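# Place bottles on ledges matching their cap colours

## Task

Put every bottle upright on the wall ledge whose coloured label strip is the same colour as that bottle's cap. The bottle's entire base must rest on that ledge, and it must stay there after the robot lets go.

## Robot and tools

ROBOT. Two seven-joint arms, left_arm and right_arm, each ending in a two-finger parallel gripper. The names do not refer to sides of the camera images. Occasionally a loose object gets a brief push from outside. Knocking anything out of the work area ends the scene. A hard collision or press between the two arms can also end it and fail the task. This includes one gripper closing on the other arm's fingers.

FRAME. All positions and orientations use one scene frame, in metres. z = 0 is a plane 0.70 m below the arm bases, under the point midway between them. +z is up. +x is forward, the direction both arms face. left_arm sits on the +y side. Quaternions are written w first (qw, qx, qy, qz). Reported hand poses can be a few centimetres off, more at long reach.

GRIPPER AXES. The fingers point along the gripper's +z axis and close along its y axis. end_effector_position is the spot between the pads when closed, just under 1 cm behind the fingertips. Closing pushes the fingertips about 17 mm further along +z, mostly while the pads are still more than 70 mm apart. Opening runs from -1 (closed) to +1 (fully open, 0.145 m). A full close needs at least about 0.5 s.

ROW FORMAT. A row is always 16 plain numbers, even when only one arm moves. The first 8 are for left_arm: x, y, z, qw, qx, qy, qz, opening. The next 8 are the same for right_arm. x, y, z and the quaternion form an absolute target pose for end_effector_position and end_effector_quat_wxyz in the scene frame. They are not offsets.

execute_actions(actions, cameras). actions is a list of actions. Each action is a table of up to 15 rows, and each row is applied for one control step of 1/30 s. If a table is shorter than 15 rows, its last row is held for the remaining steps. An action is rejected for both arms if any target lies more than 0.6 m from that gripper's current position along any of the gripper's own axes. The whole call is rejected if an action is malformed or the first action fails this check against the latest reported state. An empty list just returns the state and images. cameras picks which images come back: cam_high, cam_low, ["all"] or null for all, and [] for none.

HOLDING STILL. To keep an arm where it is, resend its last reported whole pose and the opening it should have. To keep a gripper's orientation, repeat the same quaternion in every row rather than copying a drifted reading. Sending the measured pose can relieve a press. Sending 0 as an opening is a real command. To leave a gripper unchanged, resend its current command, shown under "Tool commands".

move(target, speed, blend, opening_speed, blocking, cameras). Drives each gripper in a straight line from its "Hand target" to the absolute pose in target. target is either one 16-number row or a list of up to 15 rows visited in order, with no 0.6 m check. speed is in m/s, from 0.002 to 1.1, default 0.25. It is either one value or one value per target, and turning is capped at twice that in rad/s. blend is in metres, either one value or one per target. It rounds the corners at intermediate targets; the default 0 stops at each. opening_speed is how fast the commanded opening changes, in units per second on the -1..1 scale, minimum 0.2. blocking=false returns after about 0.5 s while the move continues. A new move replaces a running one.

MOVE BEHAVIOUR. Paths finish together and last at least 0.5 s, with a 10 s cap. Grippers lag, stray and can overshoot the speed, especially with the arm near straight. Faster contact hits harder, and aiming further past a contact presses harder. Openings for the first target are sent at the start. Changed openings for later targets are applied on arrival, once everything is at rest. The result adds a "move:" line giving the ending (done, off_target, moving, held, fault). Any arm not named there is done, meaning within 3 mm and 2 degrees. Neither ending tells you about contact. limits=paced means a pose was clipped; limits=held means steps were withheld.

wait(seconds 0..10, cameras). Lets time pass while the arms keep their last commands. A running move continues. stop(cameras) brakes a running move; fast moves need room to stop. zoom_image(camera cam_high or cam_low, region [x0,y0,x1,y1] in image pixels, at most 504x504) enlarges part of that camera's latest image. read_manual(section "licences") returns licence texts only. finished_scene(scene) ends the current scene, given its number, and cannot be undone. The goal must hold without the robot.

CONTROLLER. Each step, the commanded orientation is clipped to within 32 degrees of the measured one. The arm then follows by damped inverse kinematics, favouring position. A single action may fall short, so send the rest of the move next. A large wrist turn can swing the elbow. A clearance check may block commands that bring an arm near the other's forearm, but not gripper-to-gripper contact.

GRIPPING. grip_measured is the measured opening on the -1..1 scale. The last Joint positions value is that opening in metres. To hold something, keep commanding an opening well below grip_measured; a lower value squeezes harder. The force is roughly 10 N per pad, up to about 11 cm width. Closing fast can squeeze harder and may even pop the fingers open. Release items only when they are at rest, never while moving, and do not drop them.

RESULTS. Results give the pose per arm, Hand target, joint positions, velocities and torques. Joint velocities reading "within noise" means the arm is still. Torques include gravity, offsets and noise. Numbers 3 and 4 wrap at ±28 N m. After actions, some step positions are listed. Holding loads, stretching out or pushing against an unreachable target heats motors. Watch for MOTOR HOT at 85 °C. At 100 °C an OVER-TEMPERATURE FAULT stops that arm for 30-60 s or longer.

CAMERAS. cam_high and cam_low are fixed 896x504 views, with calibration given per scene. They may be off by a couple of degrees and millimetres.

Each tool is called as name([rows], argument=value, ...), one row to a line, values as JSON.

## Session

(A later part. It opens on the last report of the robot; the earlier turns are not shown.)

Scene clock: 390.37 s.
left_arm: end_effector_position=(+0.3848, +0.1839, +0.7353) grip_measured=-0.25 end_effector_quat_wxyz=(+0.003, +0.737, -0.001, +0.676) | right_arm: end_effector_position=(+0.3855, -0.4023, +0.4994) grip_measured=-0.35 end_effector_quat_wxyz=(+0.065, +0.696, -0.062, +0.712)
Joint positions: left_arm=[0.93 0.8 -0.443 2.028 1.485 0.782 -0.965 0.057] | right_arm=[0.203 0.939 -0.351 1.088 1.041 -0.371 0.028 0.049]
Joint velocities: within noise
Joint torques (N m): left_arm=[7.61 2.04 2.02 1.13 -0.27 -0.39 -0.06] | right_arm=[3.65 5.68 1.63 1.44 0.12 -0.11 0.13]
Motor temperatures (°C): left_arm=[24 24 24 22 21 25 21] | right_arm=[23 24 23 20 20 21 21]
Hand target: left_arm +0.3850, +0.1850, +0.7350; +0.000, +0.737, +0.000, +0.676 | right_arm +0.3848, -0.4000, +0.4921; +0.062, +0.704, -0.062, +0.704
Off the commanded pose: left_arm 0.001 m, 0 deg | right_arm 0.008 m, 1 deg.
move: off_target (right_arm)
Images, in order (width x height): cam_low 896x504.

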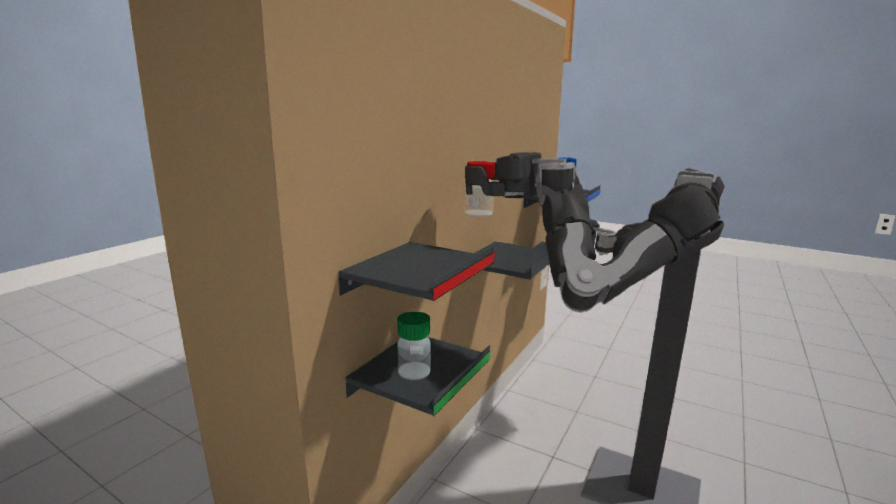

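Right in contact at 0.499. Release; left goes over LU.

move([
  [0.385,0.28,0.745,0.0,0.7373,0.0,0.6756,-0.75,0.385,-0.40,0.499,0.0616,0.7044,-0.0616,0.7044,-0.75],
  [0.39,0.385,0.735,-0.0589,0.7345,0.0643,0.6730,-0.75,0.385,-0.40,0.499,0.0616,0.7044,-0.0616,0.7044,0.2],
  [0.39,0.385,0.712,-0.0589,0.7345,0.0643,0.6730,-0.75,0.27,-0.385,0.507,0.0616,0.7044,-0.0616,0.7044,0.2],
], speed=0.16, opening_speed=1.2)

zoom_image(camera="cam_high", region=[440, 210, 690, 440])

zoom_image(camera="cam_low", region=[330, 150, 530, 310])

Scene clock: 403.17 s.
left_arm: end_effector_position=(+0.3904, +0.3855, +0.7081) grip_measured=-0.25 end_effector_quat_wxyz=(-0.059, +0.739, +0.066, +0.667) | right_arm: end_effector_position=(+0.2695, -0.3842, +0.5047) grip_measured=+0.20 end_effector_quat_wxyz=(+0.060, +0.708, -0.061, +0.701)
Joint positions: left_arm=[0.54 1.315 -0.186 1.568 1.363 0.459 -0.236 0.057] | right_arm=[-0.799 1.122 0.18 1.632 1.147 -0.602 -0.142 0.09]
Joint velocities: within noise
Joint torques (N m): left_arm=[5.92 7.19 4.18 2.1 -0.04 -0.96 0.21] | right_arm=[1.46 5 4.77 1.98 -0.02 -0.55 -0.12]
Motor temperatures (°C): left_arm=[24 24 24 21 21 25 21] | right_arm=[23 24 23 19 20 20 21]
Hand target: left_arm +0.3900, +0.3851, +0.7121; -0.059, +0.735, +0.064, +0.673 | right_arm +0.2701, -0.3850, +0.5071; +0.061, +0.704, -0.062, +0.705
Off the commanded pose: left_arm 0.004 m, 1 deg | right_arm 0.002 m, 1 deg.
move: off_target (left_arm)

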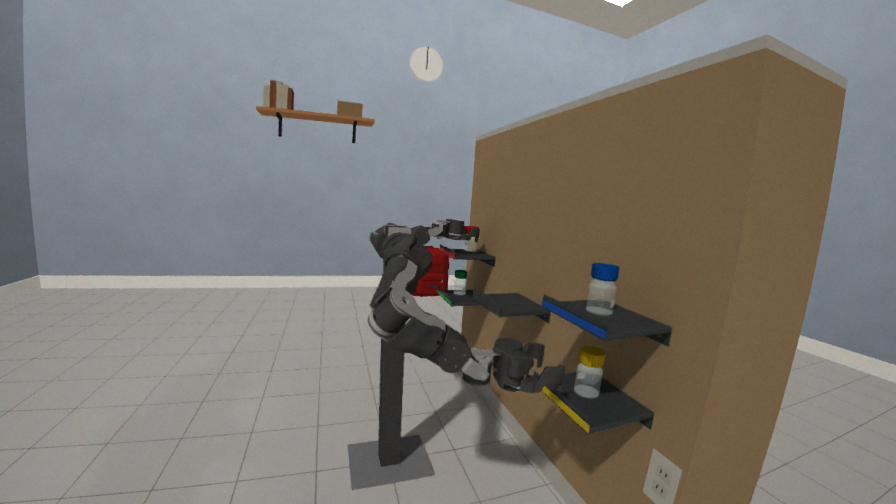

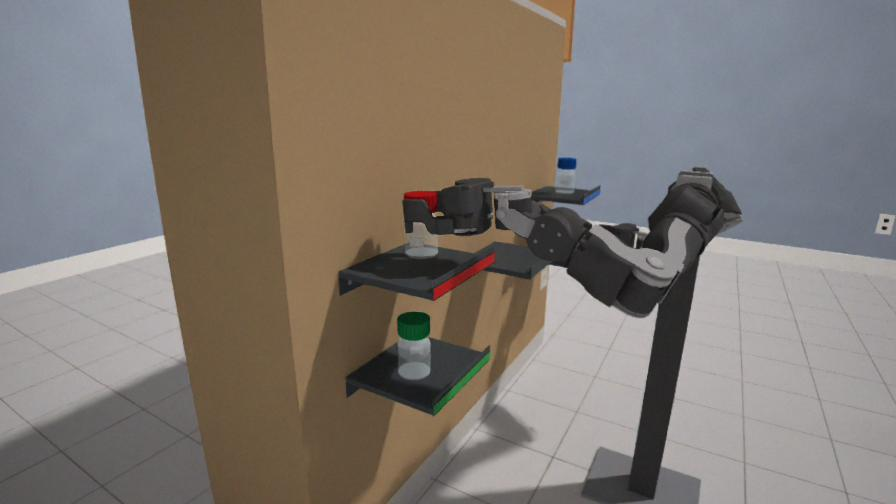

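Scaled by 2.016 from the camera's 896x504 image, which has a finer 1280x720 frame.

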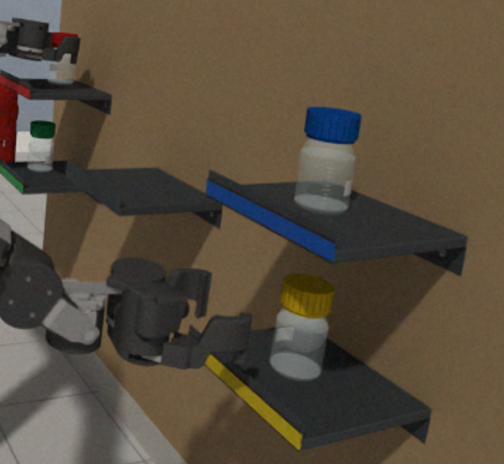

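Scaled by 2.520 from the camera's 896x504 image, which has a finer 1280x720 frame.

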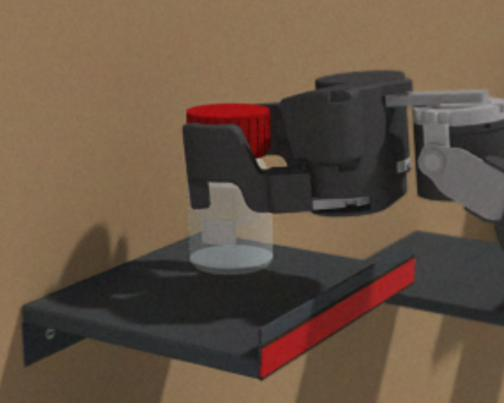

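move([
  [0.39,0.385,0.693,-0.0589,0.7345,0.0643,0.6730,-0.75,0.24,-0.33,0.44,0.0,0.7373,0.0,0.6756,0.2],
], speed=0.06, cameras=["cam_low"])

zoom_image(camera="cam_low", region=[330, 150, 530, 310])

Scene clock: 411.07 s.
left_arm: end_effector_position=(+0.3898, +0.3861, +0.6997) grip_measured=-0.25 end_effector_quat_wxyz=(-0.060, +0.727, +0.066, +0.681) | right_arm: end_effector_position=(+0.2405, -0.3312, +0.4405) grip_measured=+0.20 end_effector_quat_wxyz=(+0.002, +0.738, -0.002, +0.675)
Joint positions: left_arm=[0.446 1.333 -0.169 1.579 1.369 0.346 -0.235 0.057] | right_arm=[-0.7 1 -0.082 1.564 0.97 -0.684 -0.055 0.09]
Joint velocities: within noise
Joint torques (N m): left_arm=[4.13 7 2.22 1.47 0.11 -0.38 0.16] | right_arm=[0.78 4.63 2.24 1.85 0.01 -0.6 0.16]
Motor temperatures (°C): left_arm=[24 24 25 21 21 25 21] | right_arm=[22 24 23 19 20 20 21]
Hand target: left_arm +0.3900, +0.3851, +0.6931; -0.059, +0.734, +0.064, +0.673 | right_arm +0.2400, -0.3300, +0.4400; +0.000, +0.737, +0.000, +0.676
Off the commanded pose: left_arm 0.007 m, 1 deg | right_arm 0.001 m, 0 deg.
move: off_target (left_arm)
Images, in order (width x height): cam_low 896x504.

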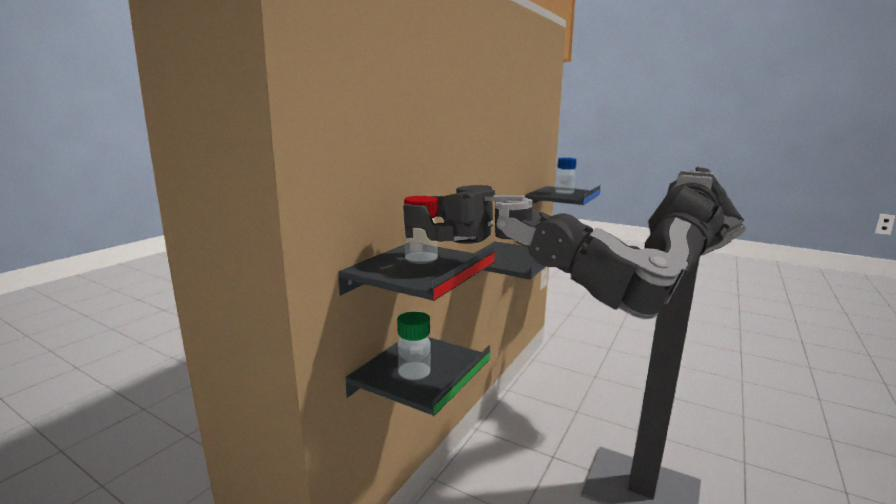

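Scaled by 2.520 from the camera's 896x504 image, which has a finer 1280x720 frame.

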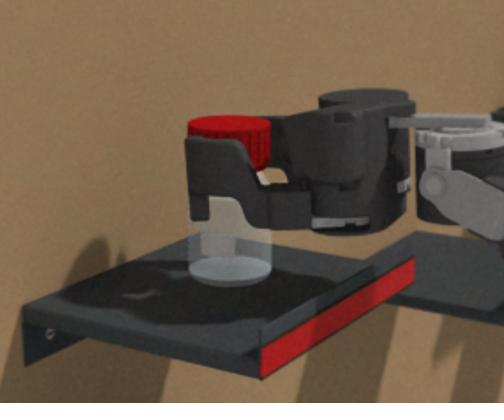

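Contact. Release and retreat.

move([
  [0.39,0.385,0.699,-0.0589,0.7345,0.0643,0.6730,-0.75,0.24,-0.33,0.44,0.0,0.7373,0.0,0.6756,0.2],
  [0.39,0.385,0.699,-0.0589,0.7345,0.0643,0.6730,0.3,0.24,-0.33,0.44,0.0,0.7373,0.0,0.6756,0.2],
  [0.265,0.37,0.71,-0.0589,0.7345,0.0643,0.6730,0.3,0.24,-0.33,0.44,0.0,0.7373,0.0,0.6756,0.2],
], speed=[0.05,0.05,0.15], opening_speed=1.2)

zoom_image(camera="cam_low", region=[330, 130, 630, 400])

zoom_image(camera="cam_high", region=[440, 210, 690, 440])

Scene clock: 424.07 s.
left_arm: end_effector_position=(+0.2650, +0.3711, +0.7111) grip_measured=+0.30 end_effector_quat_wxyz=(-0.061, +0.733, +0.066, +0.675) | right_arm: end_effector_position=(+0.2405, -0.3312, +0.4405) grip_measured=+0.20 end_effector_quat_wxyz=(+0.002, +0.738, -0.002, +0.675)
Joint positions: left_arm=[-0.499 0.96 1.135 2.097 1.308 0.779 -0.141 0.098] | right_arm=[-0.7 1 -0.082 1.564 0.97 -0.684 -0.055 0.09]
Joint velocities: within noise
Joint torques (N m): left_arm=[1.28 5.82 2.3 1.7 0.15 -0.54 0.23] | right_arm=[0.83 4.76 2.29 1.84 0.03 -0.54 0.16]
Motor temperatures (°C): left_arm=[24 25 25 21 21 25 21] | right_arm=[22 24 23 19 20 21 21]
Hand target: left_arm +0.2650, +0.3700, +0.7099; -0.059, +0.735, +0.064, +0.673 | right_arm +0.2400, -0.3300, +0.4400; +0.000, +0.737, +0.000, +0.676
Off the commanded pose: left_arm 0.002 m, 0 deg | right_arm 0.001 m, 0 deg.
move: done

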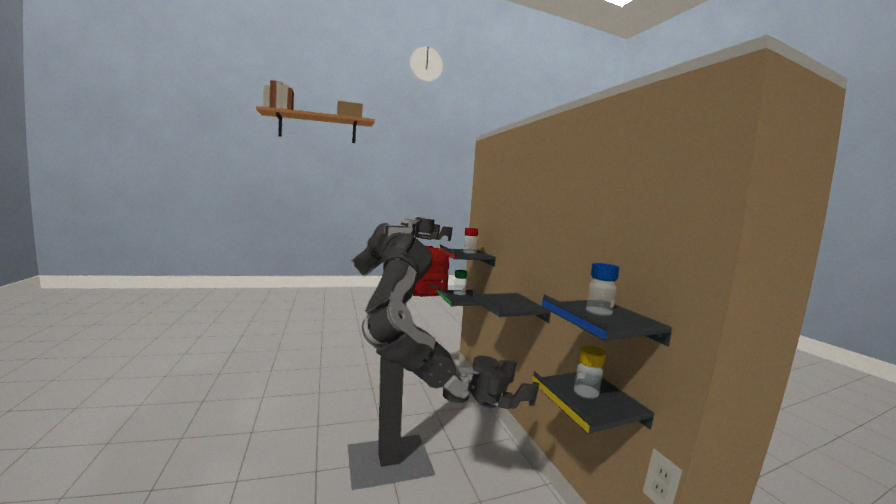

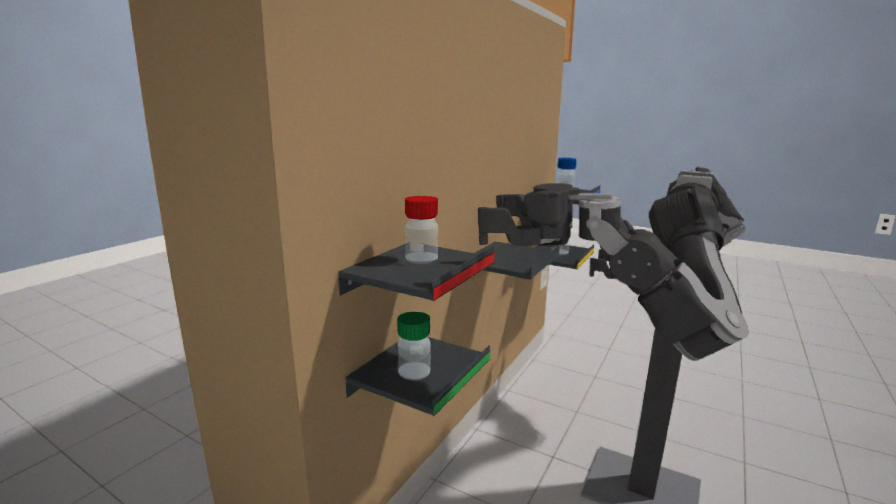

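Scaled by 1.680 from the camera's 896x504 image, which has a finer 1280x720 frame.

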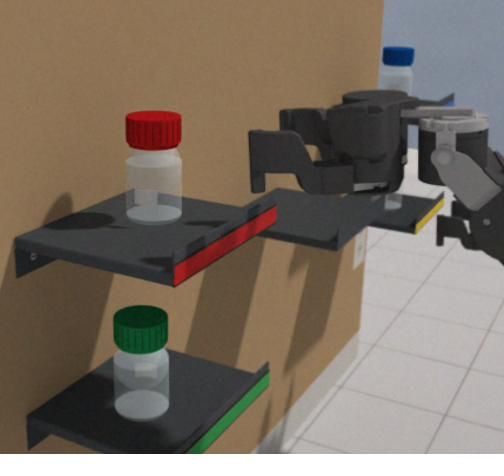

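Scaled by 2.016 from the camera's 896x504 image, which has a finer 1280x720 frame.

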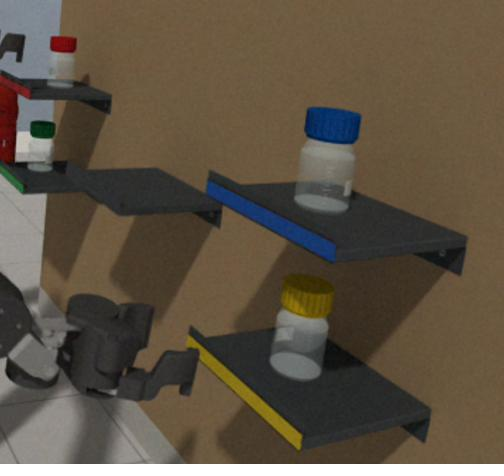

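All four bottles are standing on their matching ledges.

finished_scene(scene=2)

The scene is finished: the task was done.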